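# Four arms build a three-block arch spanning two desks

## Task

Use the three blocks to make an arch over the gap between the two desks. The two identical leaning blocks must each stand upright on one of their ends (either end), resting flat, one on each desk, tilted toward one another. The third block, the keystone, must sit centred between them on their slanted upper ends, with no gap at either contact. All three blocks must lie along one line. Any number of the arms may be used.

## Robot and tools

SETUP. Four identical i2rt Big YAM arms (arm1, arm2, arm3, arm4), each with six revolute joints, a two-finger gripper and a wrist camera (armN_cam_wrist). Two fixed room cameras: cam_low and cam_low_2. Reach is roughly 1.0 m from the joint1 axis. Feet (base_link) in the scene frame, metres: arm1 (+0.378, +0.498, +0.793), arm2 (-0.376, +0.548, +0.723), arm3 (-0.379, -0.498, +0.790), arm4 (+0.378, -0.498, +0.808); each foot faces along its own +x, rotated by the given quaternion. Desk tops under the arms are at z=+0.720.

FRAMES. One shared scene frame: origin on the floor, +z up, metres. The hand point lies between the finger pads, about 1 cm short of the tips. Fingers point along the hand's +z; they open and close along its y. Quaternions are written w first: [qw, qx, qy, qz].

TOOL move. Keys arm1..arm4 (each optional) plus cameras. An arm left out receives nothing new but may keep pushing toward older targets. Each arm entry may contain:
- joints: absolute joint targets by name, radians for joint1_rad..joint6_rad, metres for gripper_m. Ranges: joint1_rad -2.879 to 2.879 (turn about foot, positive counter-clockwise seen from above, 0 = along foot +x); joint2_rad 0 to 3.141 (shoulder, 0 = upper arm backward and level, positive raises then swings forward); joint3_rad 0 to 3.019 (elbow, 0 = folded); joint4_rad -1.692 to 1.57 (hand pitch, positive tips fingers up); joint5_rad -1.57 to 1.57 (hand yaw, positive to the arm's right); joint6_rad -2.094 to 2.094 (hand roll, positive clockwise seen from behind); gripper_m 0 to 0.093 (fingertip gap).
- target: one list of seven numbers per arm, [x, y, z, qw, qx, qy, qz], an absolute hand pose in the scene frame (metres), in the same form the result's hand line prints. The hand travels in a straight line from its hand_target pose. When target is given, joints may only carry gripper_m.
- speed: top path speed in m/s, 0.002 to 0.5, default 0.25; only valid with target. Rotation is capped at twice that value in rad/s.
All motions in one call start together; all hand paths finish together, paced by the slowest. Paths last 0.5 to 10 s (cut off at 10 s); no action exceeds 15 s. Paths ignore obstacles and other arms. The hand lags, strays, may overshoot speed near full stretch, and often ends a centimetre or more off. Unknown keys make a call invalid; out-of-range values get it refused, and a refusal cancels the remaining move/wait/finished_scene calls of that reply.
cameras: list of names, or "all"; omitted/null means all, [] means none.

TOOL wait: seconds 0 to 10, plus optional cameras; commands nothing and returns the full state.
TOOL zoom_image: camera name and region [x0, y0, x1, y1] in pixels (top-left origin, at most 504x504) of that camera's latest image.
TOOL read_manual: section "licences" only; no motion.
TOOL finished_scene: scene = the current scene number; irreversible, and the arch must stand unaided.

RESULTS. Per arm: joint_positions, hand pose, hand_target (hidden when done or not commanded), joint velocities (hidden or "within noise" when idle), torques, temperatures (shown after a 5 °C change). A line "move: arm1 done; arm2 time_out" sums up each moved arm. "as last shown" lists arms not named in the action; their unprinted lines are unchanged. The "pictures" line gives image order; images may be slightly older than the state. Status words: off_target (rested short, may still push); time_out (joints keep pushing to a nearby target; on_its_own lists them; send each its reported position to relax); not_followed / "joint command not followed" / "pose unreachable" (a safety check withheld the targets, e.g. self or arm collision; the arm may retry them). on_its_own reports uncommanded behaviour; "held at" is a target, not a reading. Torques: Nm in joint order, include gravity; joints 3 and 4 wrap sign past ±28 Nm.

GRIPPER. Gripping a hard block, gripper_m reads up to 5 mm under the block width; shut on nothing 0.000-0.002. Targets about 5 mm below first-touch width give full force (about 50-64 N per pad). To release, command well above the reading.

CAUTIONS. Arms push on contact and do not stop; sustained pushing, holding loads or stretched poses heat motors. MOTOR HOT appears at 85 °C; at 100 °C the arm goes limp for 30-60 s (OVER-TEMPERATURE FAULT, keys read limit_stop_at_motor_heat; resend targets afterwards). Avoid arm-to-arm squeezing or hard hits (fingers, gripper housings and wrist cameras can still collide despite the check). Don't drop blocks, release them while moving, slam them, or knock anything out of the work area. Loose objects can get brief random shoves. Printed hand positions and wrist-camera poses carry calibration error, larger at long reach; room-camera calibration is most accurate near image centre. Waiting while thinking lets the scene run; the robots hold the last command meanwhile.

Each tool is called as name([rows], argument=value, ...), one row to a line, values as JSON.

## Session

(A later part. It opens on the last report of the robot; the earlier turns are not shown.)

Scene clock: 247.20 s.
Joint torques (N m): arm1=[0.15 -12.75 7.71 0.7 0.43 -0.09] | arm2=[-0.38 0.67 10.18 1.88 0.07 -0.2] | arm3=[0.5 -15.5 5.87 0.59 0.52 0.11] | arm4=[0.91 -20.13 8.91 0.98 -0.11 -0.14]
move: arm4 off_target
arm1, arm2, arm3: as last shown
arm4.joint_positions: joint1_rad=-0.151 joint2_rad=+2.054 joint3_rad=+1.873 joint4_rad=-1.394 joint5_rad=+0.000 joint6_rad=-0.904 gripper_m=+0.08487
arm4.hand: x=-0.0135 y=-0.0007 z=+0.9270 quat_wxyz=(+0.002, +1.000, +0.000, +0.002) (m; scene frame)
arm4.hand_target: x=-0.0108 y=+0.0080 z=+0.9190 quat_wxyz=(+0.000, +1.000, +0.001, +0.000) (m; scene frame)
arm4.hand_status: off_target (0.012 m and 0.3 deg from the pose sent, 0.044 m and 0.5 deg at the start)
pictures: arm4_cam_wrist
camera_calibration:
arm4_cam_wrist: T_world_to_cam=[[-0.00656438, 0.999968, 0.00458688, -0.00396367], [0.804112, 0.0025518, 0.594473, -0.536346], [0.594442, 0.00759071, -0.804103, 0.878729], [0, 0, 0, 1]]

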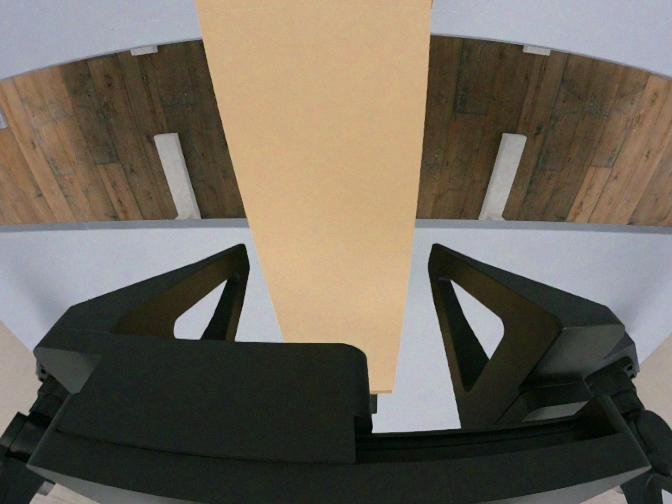

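move(arm4={"target":[-0.011,0.004,0.919,0,1,0,0],"speed":0.05,"joints":{"gripper_m":0.051}}, cameras=[])

move(arm4={"target":[-0.011,0.008,0.945,0,1,0,0],"speed":0.03}, cameras=[])

move(arm4={"target":[-0.011,0.01,0.975,-0.008,1,0,-0.006],"speed":0.04}, cameras=["arm4_cam_wrist","arm2_cam_wrist","cam_low_2"])

zoom_image(camera="arm2_cam_wrist", region=[260, 230, 440, 400])

zoom_image(camera="cam_low_2", region=[400, 215, 510, 300])

Scene clock: 249.63 s.
move: arm4 off_target
arm4.joint_status: gripper_m off_target (ended at +0.05905, target +0.05100)
arm4.hand_status: done (0.009 m and 0.5 deg from the pose sent, 0.010 m and 0.3 deg at the start)
pictures: none

Scene clock: 251.03 s.
move: arm4 off_target
arm4.hand_status: off_target (0.021 m and 1.3 deg from the pose sent, 0.021 m and 0.5 deg at the start)
pictures: none

Scene clock: 252.37 s.
Joint torques (N m): arm1=[0.03 -12.69 7.66 0.72 0.42 -0.09] | arm2=[-0.32 0.56 10.19 1.88 0.05 -0.22] | arm3=[0.85 -15.68 5.86 0.61 0.47 0.13] | arm4=[0.85 -22.65 13.16 -0.36 -0.07 -0.07]
move: arm4 off_target
arm1.joint_positions: joint1_rad=+0.581 joint2_rad=+1.951 joint3_rad=+1.132 joint4_rad=-0.401 joint5_rad=+0.917 joint6_rad=+1.157 gripper_m=+0.05969
arm1.hand: x=+0.1273 y=-0.0079 z=+0.8033 quat_wxyz=(-0.015, -0.887, -0.010, +0.460) (m; scene frame)
arm2.joint_positions: joint1_rad=+0.062 joint2_rad=+0.617 joint3_rad=+0.542 joint4_rad=+0.165 joint5_rad=+0.297 joint6_rad=+0.023 gripper_m=+0.09396
arm2.hand: x=-0.1376 y=+0.2554 z=+1.1176 quat_wxyz=(-0.642, -0.354, -0.580, +0.357) (m; scene frame)
arm3.joint_positions: joint1_rad=+0.598 joint2_rad=+1.975 joint3_rad=+1.211 joint4_rad=-0.555 joint5_rad=+0.937 joint6_rad=+1.267 gripper_m=+0.06116
arm3.hand: x=-0.1224 y=+0.0110 z=+0.8073 quat_wxyz=(-0.461, -0.020, -0.887, +0.008) (m; scene frame)
arm4.joint_positions: joint1_rad=-0.152 joint2_rad=+2.054 joint3_rad=+1.899 joint4_rad=-1.473 joint5_rad=+0.000 joint6_rad=-0.906 gripper_m=+0.05901
arm4.hand: x=-0.0056 y=-0.0091 z=+0.9372 quat_wxyz=(+0.023, +1.000, +0.000, +0.018) (m; scene frame)
arm4.hand_target: x=-0.0086 y=+0.0071 z=+0.9751 quat_wxyz=(-0.006, +1.000, -0.003, -0.004) (m; scene frame)
arm4.hand_status: off_target (0.043 m and 4.5 deg from the pose sent, 0.050 m and 2.4 deg at the start)
pictures: arm2_cam_wrist, arm4_cam_wrist, cam_low_2
camera_calibration:
arm2_cam_wrist: T_world_to_cam=[[-0.881948, -0.466486, -0.0675263, 0.0708181], [-0.166975, 0.443179, -0.880745, 0.859294], [0.440781, -0.765496, -0.468752, 0.898317], [0, 0, 0, 1]]
arm4_cam_wrist: T_world_to_cam=[[-0.00601432, 0.999261, -0.0379542, 0.0444012], [0.783919, 0.0282755, 0.620219, -0.572745], [0.620834, -0.0260228, -0.78351, 0.862842], [0, 0, 0, 1]]

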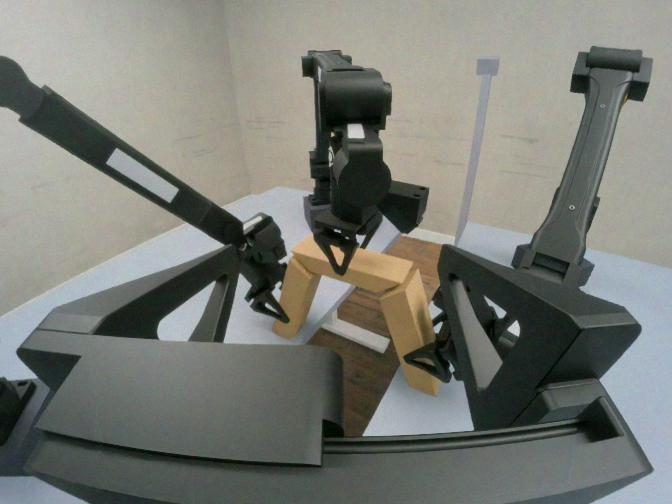

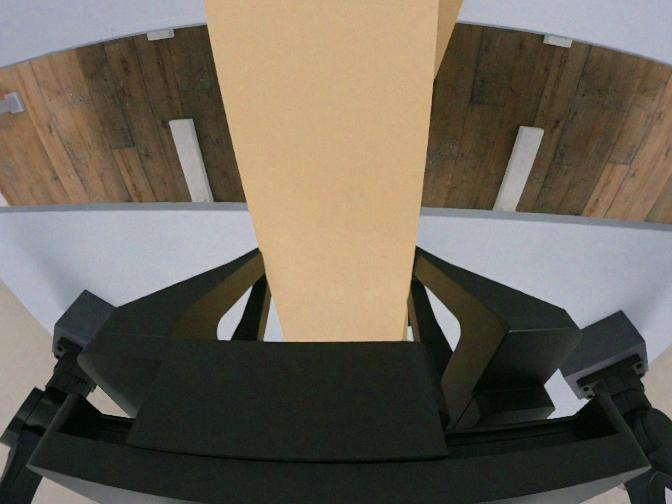

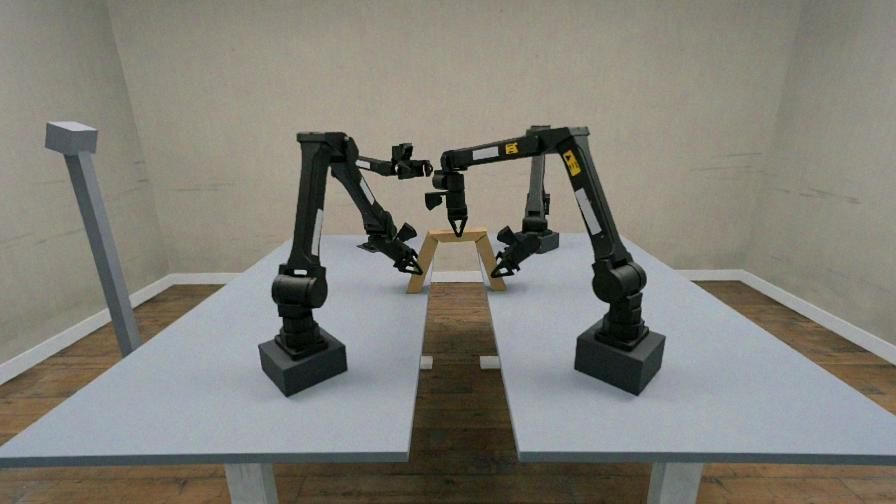

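Scaled by 2.800 from the camera's 672x504 image, which has a finer 960x720 frame.

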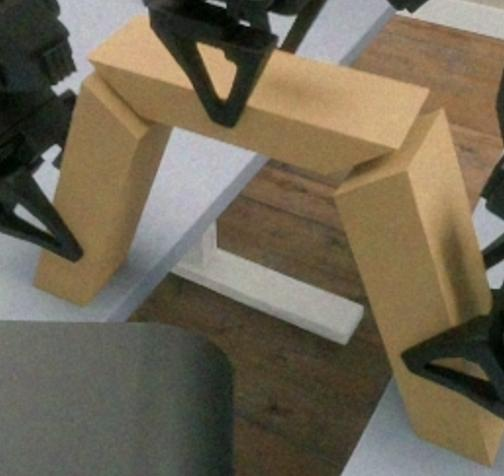

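Scaled by 4.582 from the camera's 896x504 image, which has a finer 1280x720 frame.

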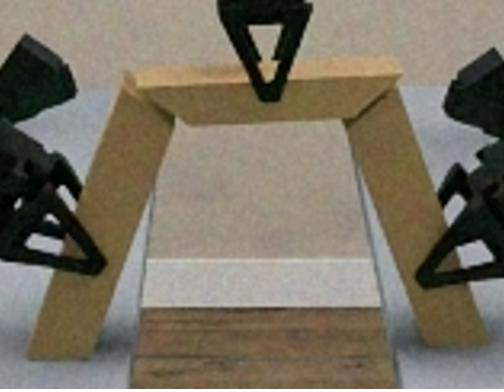

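move(arm4={"target":[-0.016,0.018,1.05,-0.03,0.999,0,-0.02],"speed":0.08}, cameras=["arm4_cam_wrist","arm2_cam_wrist","cam_low_2"])

zoom_image(camera="arm2_cam_wrist", region=[260, 230, 440, 400])

zoom_image(camera="cam_low_2", region=[400, 215, 510, 300])

Scene clock: 255.10 s.
Joint torques (N m): arm1=[0.09 -12.63 7.66 0.7 0.43 -0.08] | arm2=[-0.38 0.56 10.14 1.92 0.05 -0.2] | arm3=[0.67 -15.33 5.96 0.57 0.5 0.1] | arm4=[0.85 -23.41 13.49 -0.23 0.01 -0.12]
move: arm4 off_target
arm1, arm2, arm3: as last shown
arm4.joint_positions: joint1_rad=-0.152 joint2_rad=+2.054 joint3_rad=+2.080 joint4_rad=-1.605 joint5_rad=+0.004 joint6_rad=-0.906 gripper_m=+0.05901
arm4.hand: x=-0.0155 y=+0.0043 z=+1.0058 quat_wxyz=(+0.003, +1.000, +0.000, +0.004) (m; scene frame)
arm4.hand_target: x=-0.0144 y=+0.0158 z=+1.0495 quat_wxyz=(-0.030, +0.999, +0.000, -0.020) (m; scene frame)
arm4.hand_status: off_target (0.046 m and 4.7 deg from the pose sent, 0.116 m and 7.5 deg at the start)
pictures: arm2_cam_wrist, arm4_cam_wrist, cam_low_2
camera_calibration:
arm2_cam_wrist: T_world_to_cam=[[-0.881948, -0.466486, -0.0675263, 0.0708181], [-0.166975, 0.443179, -0.880745, 0.859294], [0.440781, -0.765496, -0.468752, 0.898317], [0, 0, 0, 1]]
arm4_cam_wrist: T_world_to_cam=[[-0.00661379, 0.999974, 0.00286555, -0.00752923], [0.800999, 0.00358226, 0.598655, -0.585843], [0.598629, 0.00625468, -0.801002, 0.940139], [0, 0, 0, 1]]

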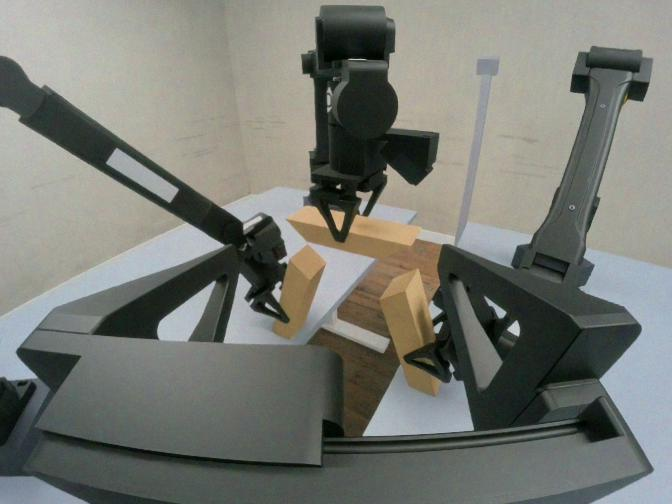

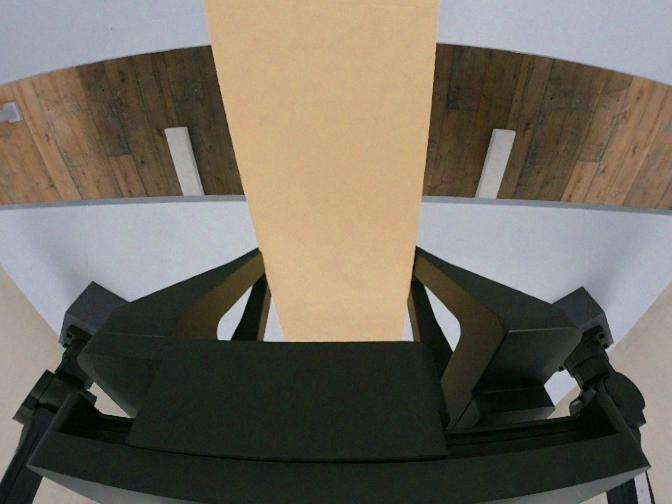

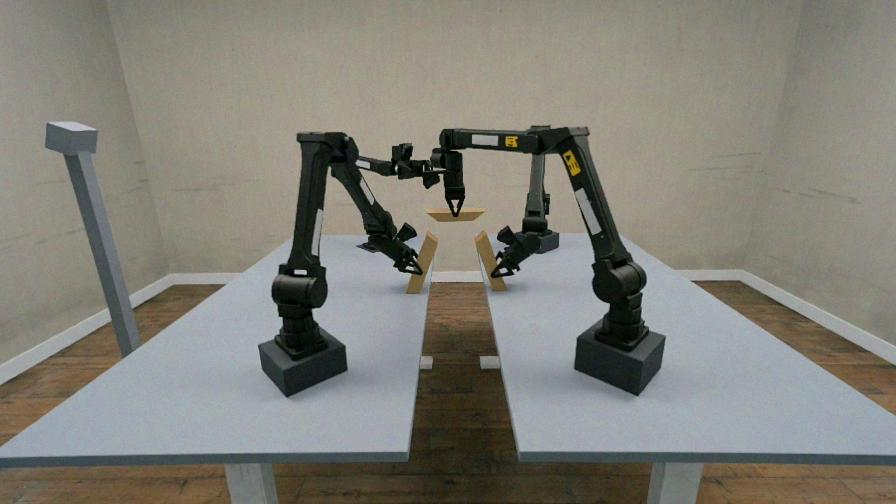

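Scaled by 2.800 from the camera's 672x504 image, which has a finer 960x720 frame.

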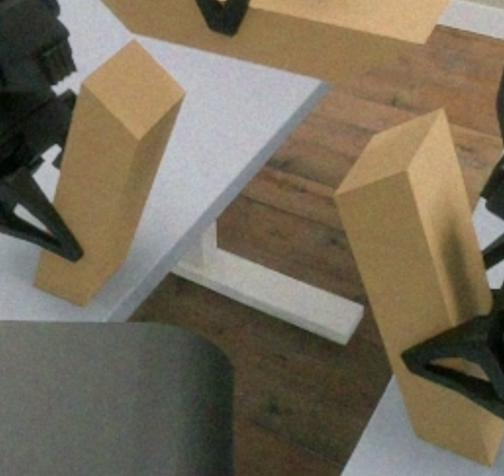

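Scaled by 4.582 from the camera's 896x504 image, which has a finer 1280x720 frame.

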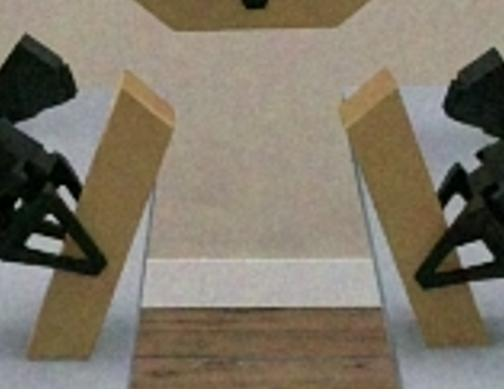

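move(arm4={"target":[-0.016,-0.16,1.05,-0.02,1,0,-0.01],"speed":0.12}, cameras=[])

move(arm2={"target":[-0.06,0.1,1.25,0.2806,0.442,0.84,-0.148],"speed":0.25}, cameras=["arm2_cam_wrist","cam_low"])

Scene clock: 272.77 s.
move: arm4 off_target
arm4.hand_status: off_target (0.023 m and 3.5 deg from the pose sent, 0.170 m and 3.1 deg at the start)
pictures: none

Scene clock: 275.90 s.
Joint torques (N m): arm1=[0.15 -12.75 7.64 0.72 0.42 -0.09] | arm2=[-1.9 -10.52 13.64 0.58 -0.12 -0.21] | arm3=[0.73 -15.33 5.91 0.61 0.47 0.09] | arm4=[2.37 -19.08 9.5 0.98 0.03 0.12]
move: arm2 off_target
arm1.joint_positions: joint1_rad=+0.581 joint2_rad=+1.951 joint3_rad=+1.132 joint4_rad=-0.401 joint5_rad=+0.917 joint6_rad=+1.157 gripper_m=+0.05969
arm1.hand: x=+0.1273 y=-0.0079 z=+0.8033 quat_wxyz=(-0.015, -0.887, -0.010, +0.460) (m; scene frame)
arm2.joint_positions: joint1_rad=-0.132 joint2_rad=+1.523 joint3_rad=+2.080 joint4_rad=-1.505 joint5_rad=+0.004 joint6_rad=+0.024 gripper_m=+0.09396
arm2.hand: x=-0.0587 y=+0.1070 z=+1.2330 quat_wxyz=(-0.268, -0.446, -0.842, +0.140) (m; scene frame)
arm2.hand_target: x=-0.0604 y=+0.1017 z=+1.2500 quat_wxyz=(-0.280, -0.441, -0.839, +0.149) (m; scene frame)
arm2.hand_status: off_target (0.018 m and 1.8 deg from the pose sent, 0.218 m and 57.8 deg at the start)
arm3.joint_positions: joint1_rad=+0.598 joint2_rad=+1.975 joint3_rad=+1.211 joint4_rad=-0.555 joint5_rad=+0.937 joint6_rad=+1.267 gripper_m=+0.06116
arm3.hand: x=-0.1224 y=+0.0110 z=+0.8073 quat_wxyz=(-0.461, -0.020, -0.887, +0.008) (m; scene frame)
arm4.joint_positions: joint1_rad=+0.044 joint2_rad=+1.703 joint3_rad=+1.622 joint4_rad=-1.509 joint5_rad=+0.016 joint6_rad=-0.715 gripper_m=+0.05901
arm4.hand: x=-0.0113 y=-0.1599 z=+1.0277 quat_wxyz=(+0.001, +1.000, +0.003, +0.013) (m; scene frame)
pictures: arm2_cam_wrist, cam_low
camera_calibration:
arm2_cam_wrist: T_world_to_cam=[[-0.848707, -0.52876, 0.010452, -0.00857169], [-0.528594, 0.847478, -0.0486731, -0.0506216], [0.0168785, -0.046834, -0.99876, 1.35574], [0, 0, 0, 1]]

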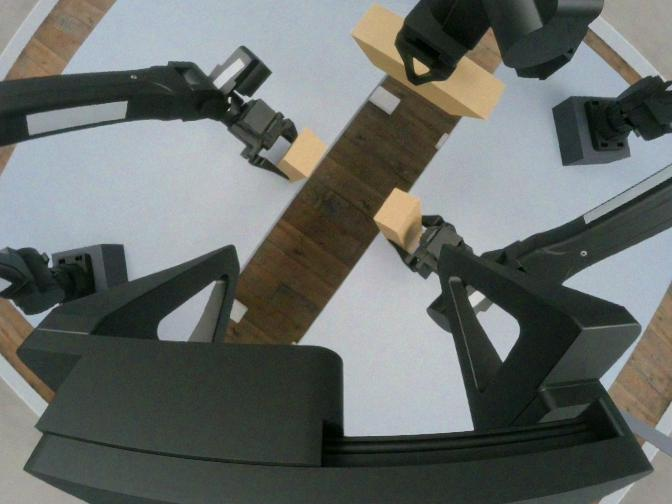

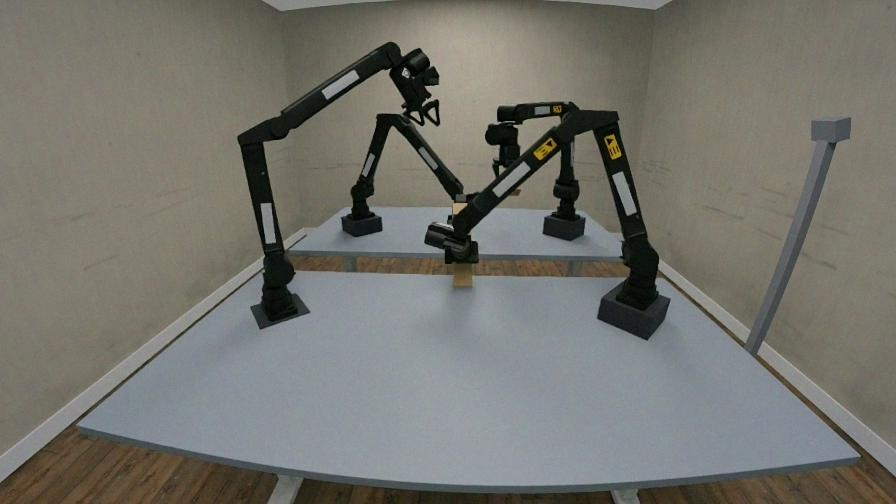

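zoom_image(camera="arm2_cam_wrist", region=[250, 110, 350, 200])

zoom_image(camera="arm2_cam_wrist", region=[350, 170, 450, 260])

Scaled by 5.040 from the camera's 672x504 image, which has a finer 960x720 frame.

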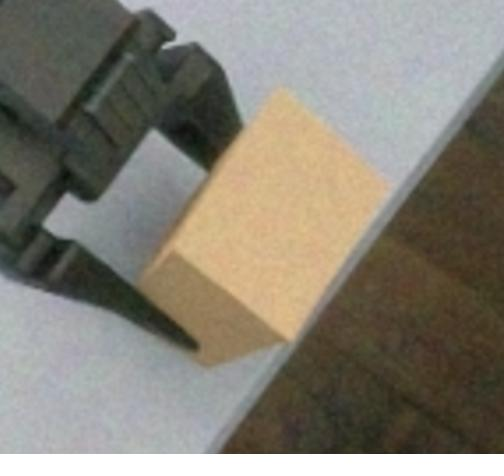

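Scaled by 5.040 from the camera's 672x504 image, which has a finer 960x720 frame.

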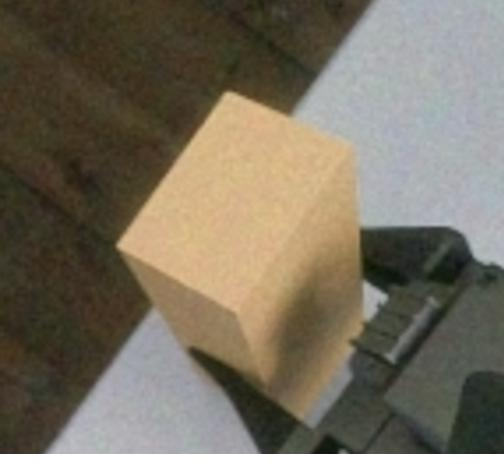

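move(arm3={"target":[-0.1224,0.0077,0.8045,0.46,-0.0052,0.8886,0.0076],"speed":0.03}, arm1={"target":[0.127,-0.0099,0.8,0.0059,0.888,-0.0045,-0.46],"speed":0.03}, cameras=["arm2_cam_wrist"])

zoom_image(camera="arm2_cam_wrist", region=[250, 110, 350, 200])

zoom_image(camera="arm2_cam_wrist", region=[350, 170, 450, 260])

Scene clock: 288.03 s.
Joint torques (N m): arm1=[0.32 -11.58 10.58 -0.29 0.6 -0.06] | arm2=[-1.96 -10.52 13.7 0.61 -0.15 -0.19] | arm3=[0.44 -16.09 5.27 0.68 0.09 -0.02] | arm4=[2.43 -19.08 9.48 0.95 0.03 0.11]
move: arm1 done; arm3 done
arm1.joint_positions: joint1_rad=+0.581 joint2_rad=+1.952 joint3_rad=+1.132 joint4_rad=-0.438 joint5_rad=+0.925 joint6_rad=+1.211 gripper_m=+0.05969
arm1.hand: x=+0.1279 y=-0.0015 z=+0.8020 quat_wxyz=(-0.010, -0.888, +0.006, +0.460) (m; scene frame)
arm1.hand_target: x=+0.1270 y=-0.0099 z=+0.8002 quat_wxyz=(-0.007, -0.888, +0.004, +0.460) (m; scene frame)
arm1.hand_status: done (0.009 m and 0.5 deg from the pose sent, 0.004 m and 2.0 deg at the start)
arm2.joint_positions: joint1_rad=-0.132 joint2_rad=+1.523 joint3_rad=+2.081 joint4_rad=-1.507 joint5_rad=+0.004 joint6_rad=+0.024 gripper_m=+0.09396
arm2.hand: x=-0.0589 y=+0.1073 z=+1.2330 quat_wxyz=(-0.267, -0.447, -0.842, +0.140) (m; scene frame)
arm3.joint_positions: joint1_rad=+0.597 joint2_rad=+1.956 joint3_rad=+1.165 joint4_rad=-0.452 joint5_rad=+0.928 joint6_rad=+1.195 gripper_m=+0.06116
arm3.hand: x=-0.1230 y=+0.0108 z=+0.8065 quat_wxyz=(-0.464, -0.004, -0.886, -0.010) (m; scene frame)
arm3.hand_target: x=-0.1224 y=+0.0076 z=+0.8044 quat_wxyz=(-0.460, +0.003, -0.888, -0.008) (m; scene frame)
arm3.hand_status: done (0.004 m and 1.3 deg from the pose sent, 0.004 m and 3.3 deg at the start)
arm4: as last shown
pictures: arm2_cam_wrist
camera_calibration:
arm2_cam_wrist: T_world_to_cam=[[-0.848705, -0.528762, 0.0105231, -0.00867786], [-0.528619, 0.847528, -0.0475241, -0.0523538], [0.0162103, -0.0458966, -0.998815, 1.35565], [0, 0, 0, 1]]

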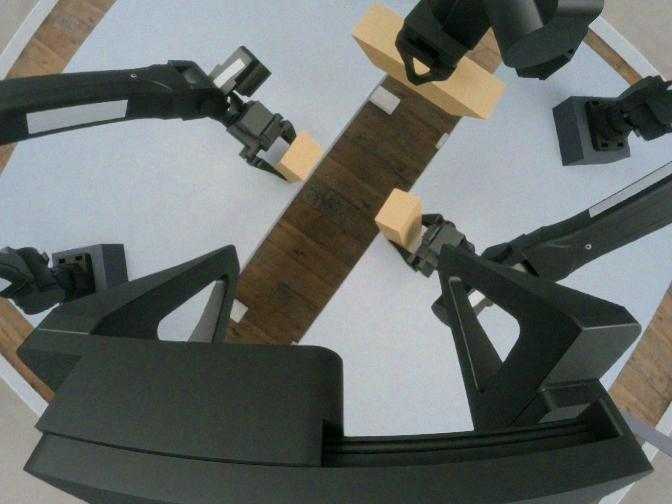

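Scaled by 5.040 from the camera's 672x504 image, which has a finer 960x720 frame.

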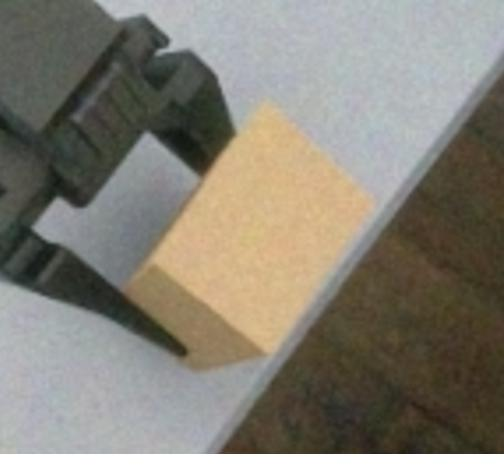

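Scaled by 5.040 from the camera's 672x504 image, which has a finer 960x720 frame.

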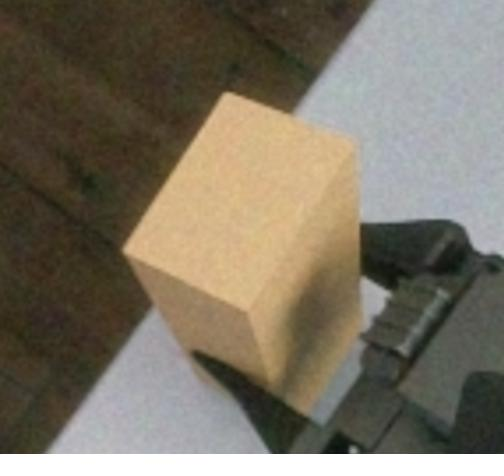

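move(arm3={"target":[-0.1224,0.0055,0.8045,0.46,-0.0208,0.888,0.0172],"speed":0.03}, arm1={"target":[0.127,-0.018,0.8,0.0116,0.888,0.0049,-0.46],"speed":0.03}, cameras=["arm2_cam_wrist"])

zoom_image(camera="arm2_cam_wrist", region=[250, 110, 350, 200])

zoom_image(camera="arm2_cam_wrist", region=[350, 170, 450, 260])

Scene clock: 293.23 s.
Joint torques (N m): arm1=[0.5 -11.28 11.3 0.46 0.35 -0.3] | arm2=[-1.79 -10.7 13.63 0.65 -0.13 -0.2] | arm3=[0.21 -15.74 5 0.49 0.11 0.03] | arm4=[2.32 -19.14 9.48 0.95 0.04 0.11]
move: arm1 off_target; arm3 done
arm1.joint_positions: joint1_rad=+0.581 joint2_rad=+1.952 joint3_rad=+1.134 joint4_rad=-0.439 joint5_rad=+0.925 joint6_rad=+1.209 gripper_m=+0.05969
arm1.hand: x=+0.1278 y=-0.0019 z=+0.8020 quat_wxyz=(-0.009, -0.888, +0.005, +0.460) (m; scene frame)
arm1.hand_target: x=+0.1273 y=-0.0173 z=+0.8002 quat_wxyz=(-0.012, -0.888, -0.005, +0.460) (m; scene frame)
arm1.hand_status: off_target (0.016 m and 1.2 deg from the pose sent, 0.017 m and 1.3 deg at the start)
arm2.joint_positions: joint1_rad=-0.132 joint2_rad=+1.523 joint3_rad=+2.081 joint4_rad=-1.507 joint5_rad=+0.002 joint6_rad=+0.024 gripper_m=+0.09396
arm2.hand: x=-0.0587 y=+0.1074 z=+1.2330 quat_wxyz=(-0.268, -0.446, -0.842, +0.139) (m; scene frame)
arm3.joint_positions: joint1_rad=+0.597 joint2_rad=+1.941 joint3_rad=+1.132 joint4_rad=-0.377 joint5_rad=+0.911 joint6_rad=+1.123 gripper_m=+0.06116
arm3.hand: x=-0.1246 y=+0.0118 z=+0.8066 quat_wxyz=(-0.464, +0.016, -0.886, -0.021) (m; scene frame)
arm3.hand_target: x=-0.1225 y=+0.0058 z=+0.8044 quat_wxyz=(-0.459, +0.020, -0.888, -0.018) (m; scene frame)
arm3.hand_status: done (0.007 m and 0.8 deg from the pose sent, 0.006 m and 3.0 deg at the start)
arm4: as last shown
pictures: arm2_cam_wrist
camera_calibration:
arm2_cam_wrist: T_world_to_cam=[[-0.848248, -0.529518, 0.00927111, -0.00676304], [-0.529318, 0.847096, -0.0474411, -0.0524665], [0.0172674, -0.0451492, -0.998831, 1.35565], [0, 0, 0, 1]]

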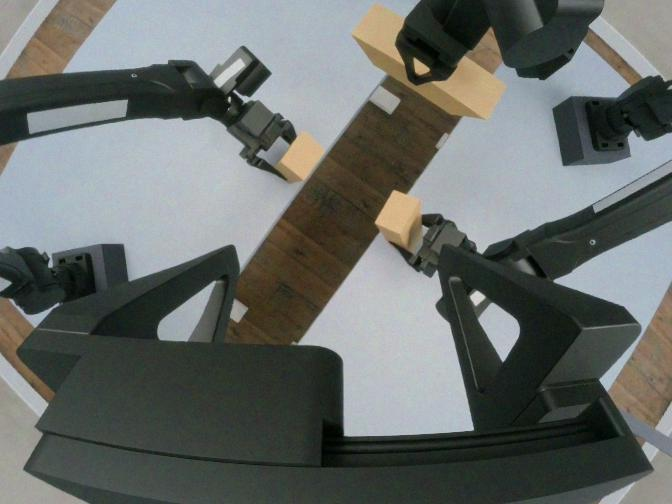

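Scaled by 5.040 from the camera's 672x504 image, which has a finer 960x720 frame.

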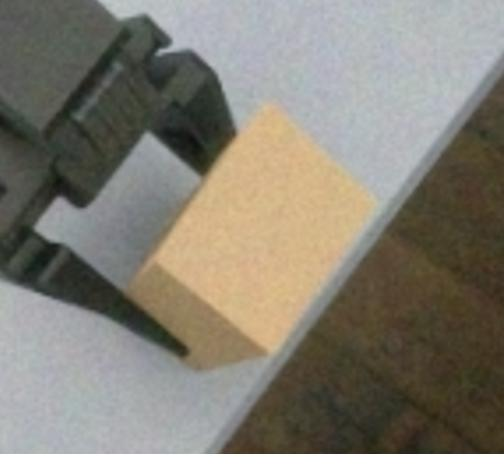

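Scaled by 5.040 from the camera's 672x504 image, which has a finer 960x720 frame.

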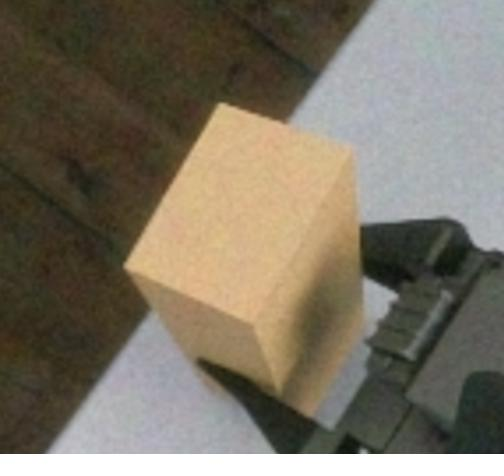

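move(arm1={"target":[0.1275,-0.014,0.802,0.021,0.888,0.025,-0.46],"speed":0.03}, cameras=["arm2_cam_wrist"])

zoom_image(camera="arm2_cam_wrist", region=[250, 110, 350, 200])

zoom_image(camera="arm2_cam_wrist", region=[350, 170, 450, 260])

Scene clock: 297.60 s.
Joint torques (N m): arm1=[0.15 -13.1 7.41 1.29 0.05 -0.12] | arm2=[-1.96 -10.46 13.59 0.66 -0.14 -0.18] | arm3=[0.21 -15.62 4.94 0.4 0.11 0.05] | arm4=[2.37 -19.02 9.5 0.98 0.03 0.11]
move: arm1 done
arm1.joint_positions: joint1_rad=+0.581 joint2_rad=+1.952 joint3_rad=+1.134 joint4_rad=-0.385 joint5_rad=+0.917 joint6_rad=+1.109 gripper_m=+0.05969
arm1.hand: x=+0.1266 y=-0.0113 z=+0.8043 quat_wxyz=(-0.011, -0.886, -0.027, +0.463) (m; scene frame)
arm1.hand_target: x=+0.1275 y=-0.0141 z=+0.8022 quat_wxyz=(-0.019, -0.887, -0.028, +0.460) (m; scene frame)
arm1.hand_status: done (0.004 m and 1.2 deg from the pose sent, 0.012 m and 3.7 deg at the start)
arm2, arm4: as last shown
arm3.joint_positions: joint1_rad=+0.597 joint2_rad=+1.940 joint3_rad=+1.132 joint4_rad=-0.377 joint5_rad=+0.911 joint6_rad=+1.123 gripper_m=+0.06116
arm3.hand: x=-0.1246 y=+0.0117 z=+0.8066 quat_wxyz=(-0.464, +0.016, -0.886, -0.021) (m; scene frame)
pictures: arm2_cam_wrist
camera_calibration:
arm2_cam_wrist: T_world_to_cam=[[-0.848248, -0.529518, 0.00927111, -0.00676304], [-0.529318, 0.847096, -0.0474411, -0.0524665], [0.0172674, -0.0451492, -0.998831, 1.35565], [0, 0, 0, 1]]

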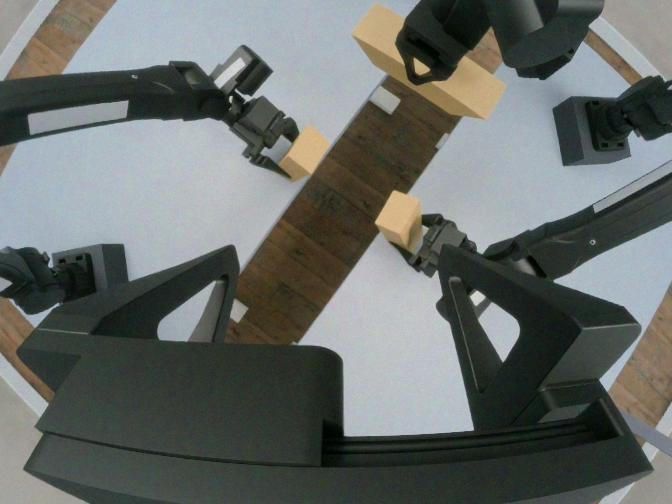

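Scaled by 5.040 from the camera's 672x504 image, which has a finer 960x720 frame.

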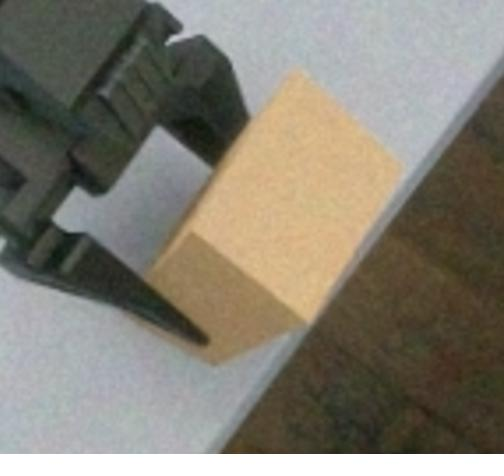

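Scaled by 5.040 from the camera's 672x504 image, which has a finer 960x720 frame.

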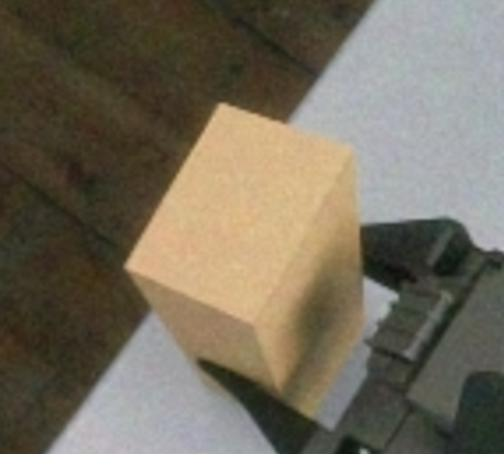

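move(arm3={"target":[-0.1228,0.0075,0.8045,0.46,-0.0186,0.888,0.0097],"speed":0.03}, arm1={"target":[0.1275,0.0015,0.8015,0.0076,0.888,0.0147,-0.46],"speed":0.03}, cameras=["arm2_cam_wrist"])

zoom_image(camera="arm2_cam_wrist", region=[250, 110, 350, 200])

zoom_image(camera="arm2_cam_wrist", region=[350, 170, 450, 260])

Scene clock: 303.43 s.
Joint torques (N m): arm1=[-0.15 -13.74 6.3 -0.12 0.46 -0.04] | arm2=[-1.61 -10.64 13.65 0.64 -0.11 -0.19] | arm3=[0.5 -15.5 6.45 -0.54 0.46 0.19] | arm4=[2.32 -19.14 9.48 0.94 0.03 0.12]
move: arm1 done; arm3 done
arm1.joint_positions: joint1_rad=+0.581 joint2_rad=+1.951 joint3_rad=+1.124 joint4_rad=-0.384 joint5_rad=+0.918 joint6_rad=+1.151 gripper_m=+0.05969
arm1.hand: x=+0.1273 y=-0.0072 z=+0.8021 quat_wxyz=(-0.017, -0.887, -0.011, +0.462) (m; scene frame)
arm1.hand_target: x=+0.1275 y=+0.0016 z=+0.8014 quat_wxyz=(-0.009, -0.888, -0.012, +0.460) (m; scene frame)
arm1.hand_status: done (0.009 m and 1.2 deg from the pose sent, 0.013 m and 1.6 deg at the start)
arm2, arm4: as last shown
arm3.joint_positions: joint1_rad=+0.597 joint2_rad=+1.940 joint3_rad=+1.132 joint4_rad=-0.380 joint5_rad=+0.911 joint6_rad=+1.124 gripper_m=+0.06116
arm3.hand: x=-0.1247 y=+0.0112 z=+0.8064 quat_wxyz=(-0.463, +0.016, -0.886, -0.020) (m; scene frame)
arm3.hand_target: x=-0.1228 y=+0.0076 z=+0.8046 quat_wxyz=(-0.460, +0.019, -0.888, -0.010) (m; scene frame)
arm3.hand_status: done (0.005 m and 1.3 deg from the pose sent, 0.005 m and 1.4 deg at the start)
pictures: arm2_cam_wrist
camera_calibration:
arm2_cam_wrist: T_world_to_cam=[[-0.848248, -0.529518, 0.00927111, -0.00676304], [-0.529318, 0.847096, -0.0474411, -0.0524665], [0.0172674, -0.0451492, -0.998831, 1.35565], [0, 0, 0, 1]]

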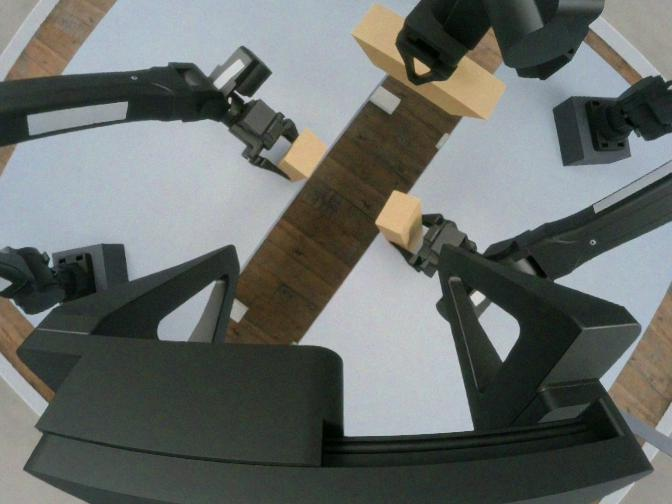

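Scaled by 5.040 from the camera's 672x504 image, which has a finer 960x720 frame.

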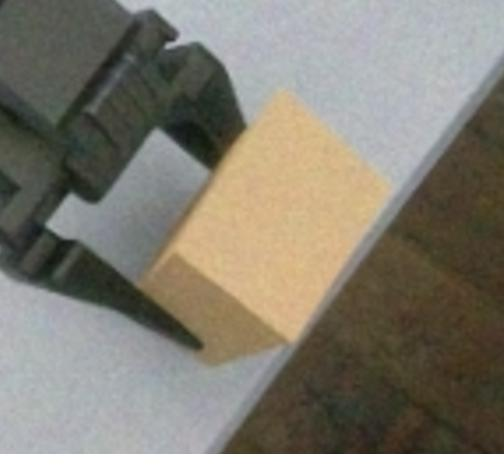

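Scaled by 5.040 from the camera's 672x504 image, which has a finer 960x720 frame.

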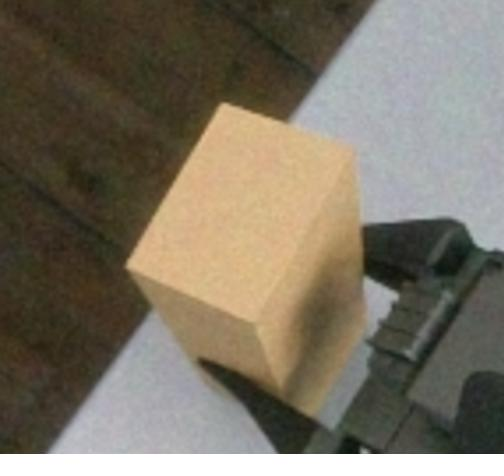

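move(arm3={"target":[-0.1228,0.0075,0.8045,0.46,-0.0255,0.888,-0.0036],"speed":0.03}, arm1={"target":[0.1275,0.0105,0.8015,-0.0023,0.888,0.0173,-0.46],"speed":0.03}, cameras=["arm2_cam_wrist"])

zoom_image(camera="arm2_cam_wrist", region=[250, 110, 350, 200])

zoom_image(camera="arm2_cam_wrist", region=[350, 170, 450, 260])

Scene clock: 306.77 s.
Joint torques (N m): arm1=[-0.32 -14.15 5.61 -0.46 0.63 -0.16] | arm2=[-1.9 -10.29 13.63 0.7 -0.13 -0.19] | arm3=[0.5 -14.56 7.47 -0.7 0.63 0.08] | arm4=[2.26 -19.08 9.5 0.96 0.03 0.12]
move: arm1 off_target; arm3 off_target
arm1.joint_positions: joint1_rad=+0.581 joint2_rad=+1.946 joint3_rad=+1.117 joint4_rad=-0.389 joint5_rad=+0.917 joint6_rad=+1.158 gripper_m=+0.05969
arm1.hand: x=+0.1282 y=-0.0039 z=+0.8017 quat_wxyz=(-0.016, -0.887, -0.009, +0.461) (m; scene frame)
arm1.hand_target: x=+0.1275 y=+0.0098 z=+0.8012 quat_wxyz=(+0.001, -0.888, -0.017, +0.459) (m; scene frame)
arm1.hand_status: off_target (0.014 m and 2.3 deg from the pose sent, 0.018 m and 2.4 deg at the start)
arm2, arm4: as last shown
arm3.joint_positions: joint1_rad=+0.597 joint2_rad=+1.940 joint3_rad=+1.134 joint4_rad=-0.403 joint5_rad=+0.914 joint6_rad=+1.136 gripper_m=+0.06116
arm3.hand: x=-0.1250 y=+0.0084 z=+0.8062 quat_wxyz=(-0.462, +0.015, -0.886, -0.014) (m; scene frame)
arm3.hand_target: x=-0.1226 y=+0.0086 z=+0.8050 quat_wxyz=(-0.461, +0.024, -0.887, +0.000) (m; scene frame)
arm3.hand_status: off_target (0.003 m and 2.3 deg from the pose sent, 0.005 m and 2.9 deg at the start)
pictures: arm2_cam_wrist
camera_calibration:
arm2_cam_wrist: T_world_to_cam=[[-0.848248, -0.529518, 0.00927111, -0.00676304], [-0.529318, 0.847096, -0.0474411, -0.0524665], [0.0172674, -0.0451492, -0.998831, 1.35565], [0, 0, 0, 1]]

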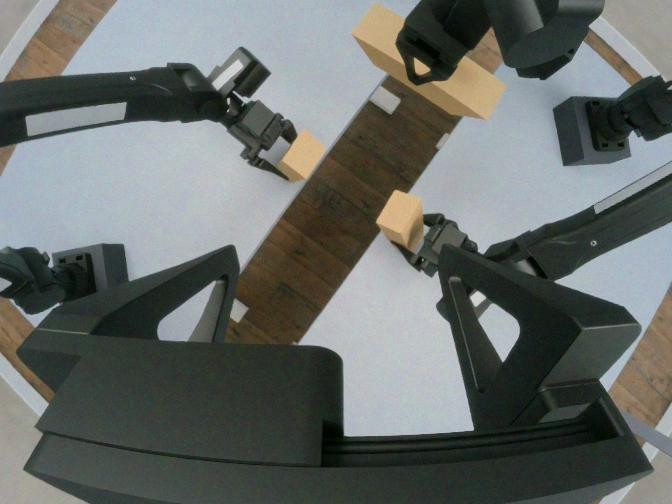

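Scaled by 5.040 from the camera's 672x504 image, which has a finer 960x720 frame.

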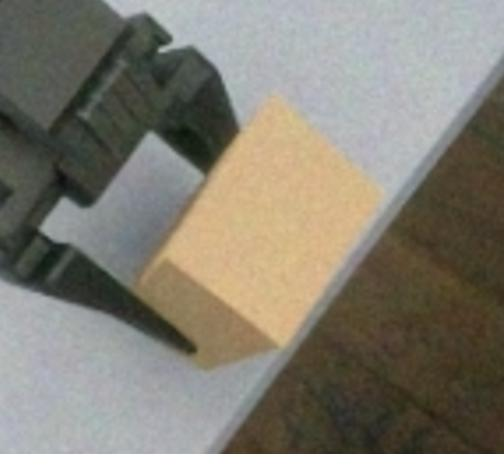

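Scaled by 5.040 from the camera's 672x504 image, which has a finer 960x720 frame.

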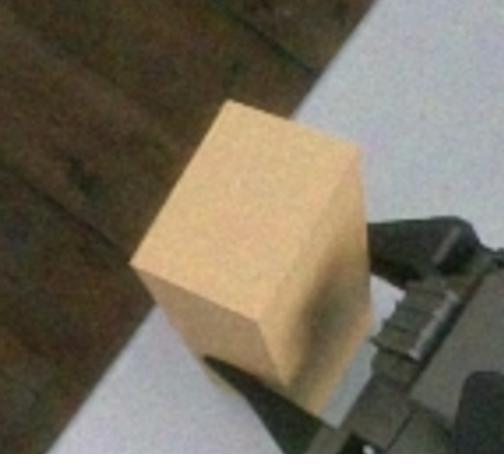

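move(arm2={"target":[-0.09,0.16,1.27,0.2806,0.442,0.84,-0.148],"speed":0.15}, cameras=[])

move(arm4={"target":[-0.014,0.014,1.03,-0.012,1,0,-0.008],"speed":0.12}, cameras=["arm2_cam_wrist"])

move(arm4={"target":[-0.014,0.011,0.97,-0.01,1,0,-0.008],"speed":0.06}, cameras=["arm2_cam_wrist","cam_low_2","cam_low"])

zoom_image(camera="arm2_cam_wrist", region=[240, 90, 460, 280])

zoom_image(camera="cam_low_2", region=[400, 215, 510, 300])

Scene clock: 314.10 s.
move: arm2 done
arm2.hand_status: done (0.010 m and 1.5 deg from the pose sent, 0.072 m and 1.9 deg at the start)
pictures: none

Scene clock: 316.57 s.
move: arm4 off_target
arm4.hand_status: off_target (0.027 m and 2.9 deg from the pose sent, 0.174 m and 2.8 deg at the start)
pictures: arm2_cam_wrist
camera_calibration:
arm2_cam_wrist: T_world_to_cam=[[-0.848143, -0.529687, 0.00928278, -0.0099867], [-0.527566, 0.842892, -0.105859, -0.0375643], [0.0482478, -0.094681, -0.994338, 1.40973], [0, 0, 0, 1]]

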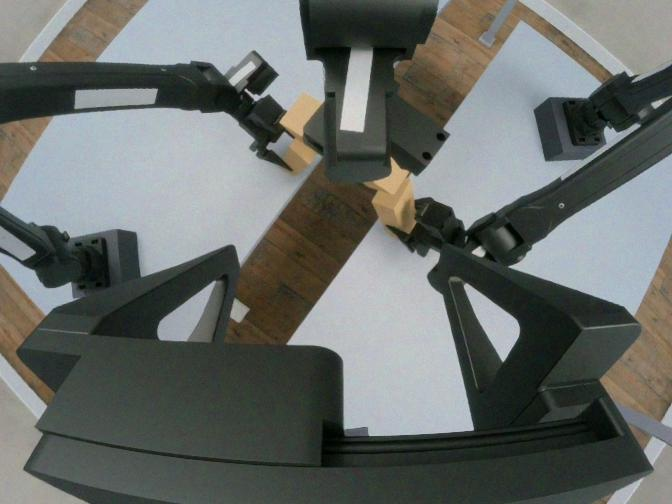

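Scene clock: 318.17 s.
Joint torques (N m): arm1=[-0.32 -13.92 5.64 -0.44 0.63 -0.16] | arm2=[-0.44 -7.94 8.01 0.66 0.11 0] | arm3=[0.62 -14.51 7.49 -0.76 0.63 0.06] | arm4=[1.61 -21.42 9.54 0.99 -0.17 -0.13]
move: arm4 done
arm1.joint_positions: joint1_rad=+0.581 joint2_rad=+1.946 joint3_rad=+1.116 joint4_rad=-0.389 joint5_rad=+0.917 joint6_rad=+1.158 gripper_m=+0.05969
arm1.hand: x=+0.1282 y=-0.0037 z=+0.8016 quat_wxyz=(-0.016, -0.887, -0.009, +0.461) (m; scene frame)
arm2.joint_positions: joint1_rad=-0.129 joint2_rad=+1.389 joint3_rad=+2.055 joint4_rad=-1.556 joint5_rad=+0.007 joint6_rad=+0.024 gripper_m=+0.09396
arm2.hand: x=-0.0944 y=+0.1593 z=+1.2791 quat_wxyz=(-0.292, -0.441, -0.835, +0.153) (m; scene frame)
arm3.joint_positions: joint1_rad=+0.597 joint2_rad=+1.940 joint3_rad=+1.135 joint4_rad=-0.403 joint5_rad=+0.914 joint6_rad=+1.136 gripper_m=+0.06116
arm3.hand: x=-0.1250 y=+0.0085 z=+0.8063 quat_wxyz=(-0.462, +0.015, -0.886, -0.014) (m; scene frame)
arm4.joint_positions: joint1_rad=-0.159 joint2_rad=+2.043 joint3_rad=+1.955 joint4_rad=-1.486 joint5_rad=+0.002 joint6_rad=-0.902 gripper_m=+0.05901
arm4.hand: x=-0.0101 y=+0.0044 z=+0.9656 quat_wxyz=(+0.000, +1.000, -0.005, +0.002) (m; scene frame)
arm4.hand_target: x=-0.0137 y=+0.0107 z=+0.9701 quat_wxyz=(-0.010, +1.000, +0.000, -0.007) (m; scene frame)
arm4.hand_status: done (0.009 m and 1.7 deg from the pose sent, 0.038 m and 2.7 deg at the start)
pictures: arm2_cam_wrist, cam_low, cam_low_2
camera_calibration:
arm2_cam_wrist: T_world_to_cam=[[-0.848143, -0.529687, 0.00928278, -0.0099867], [-0.527566, 0.842892, -0.105859, -0.0375643], [0.0482478, -0.094681, -0.994338, 1.40973], [0, 0, 0, 1]]

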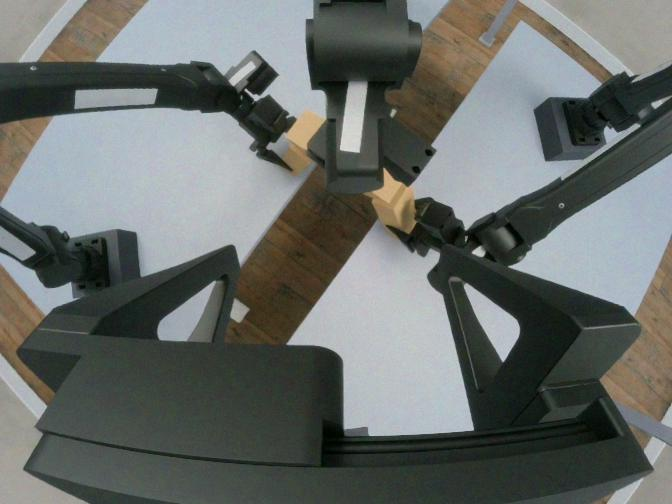

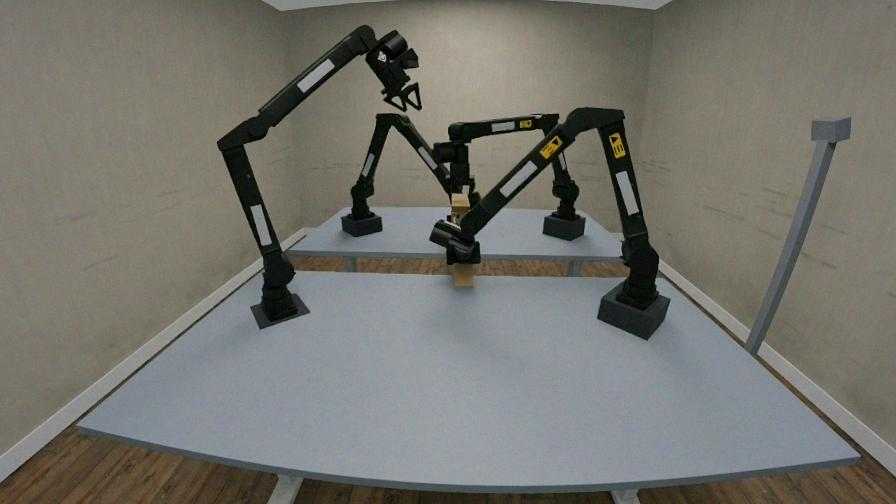

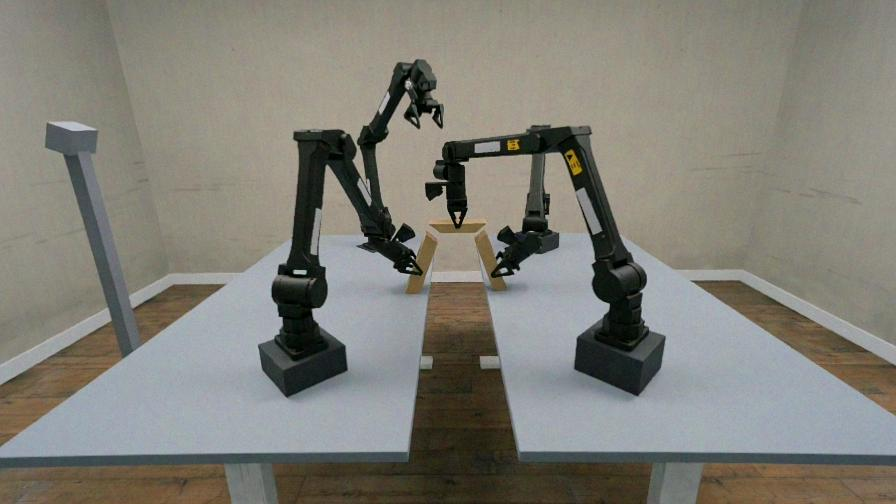

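Scaled by 2.291 from the camera's 672x504 image, which has a finer 960x720 frame.

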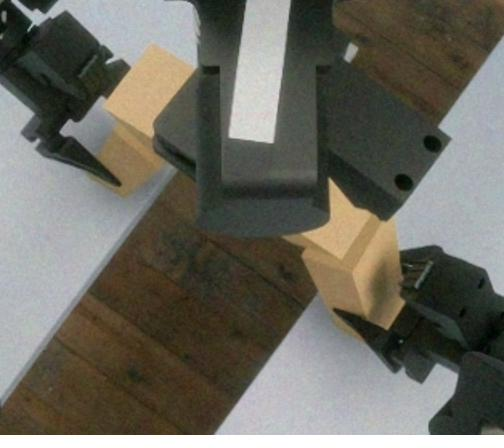

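Scaled by 4.582 from the camera's 896x504 image, which has a finer 1280x720 frame.

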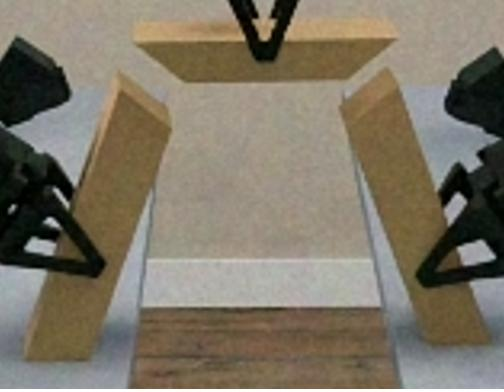

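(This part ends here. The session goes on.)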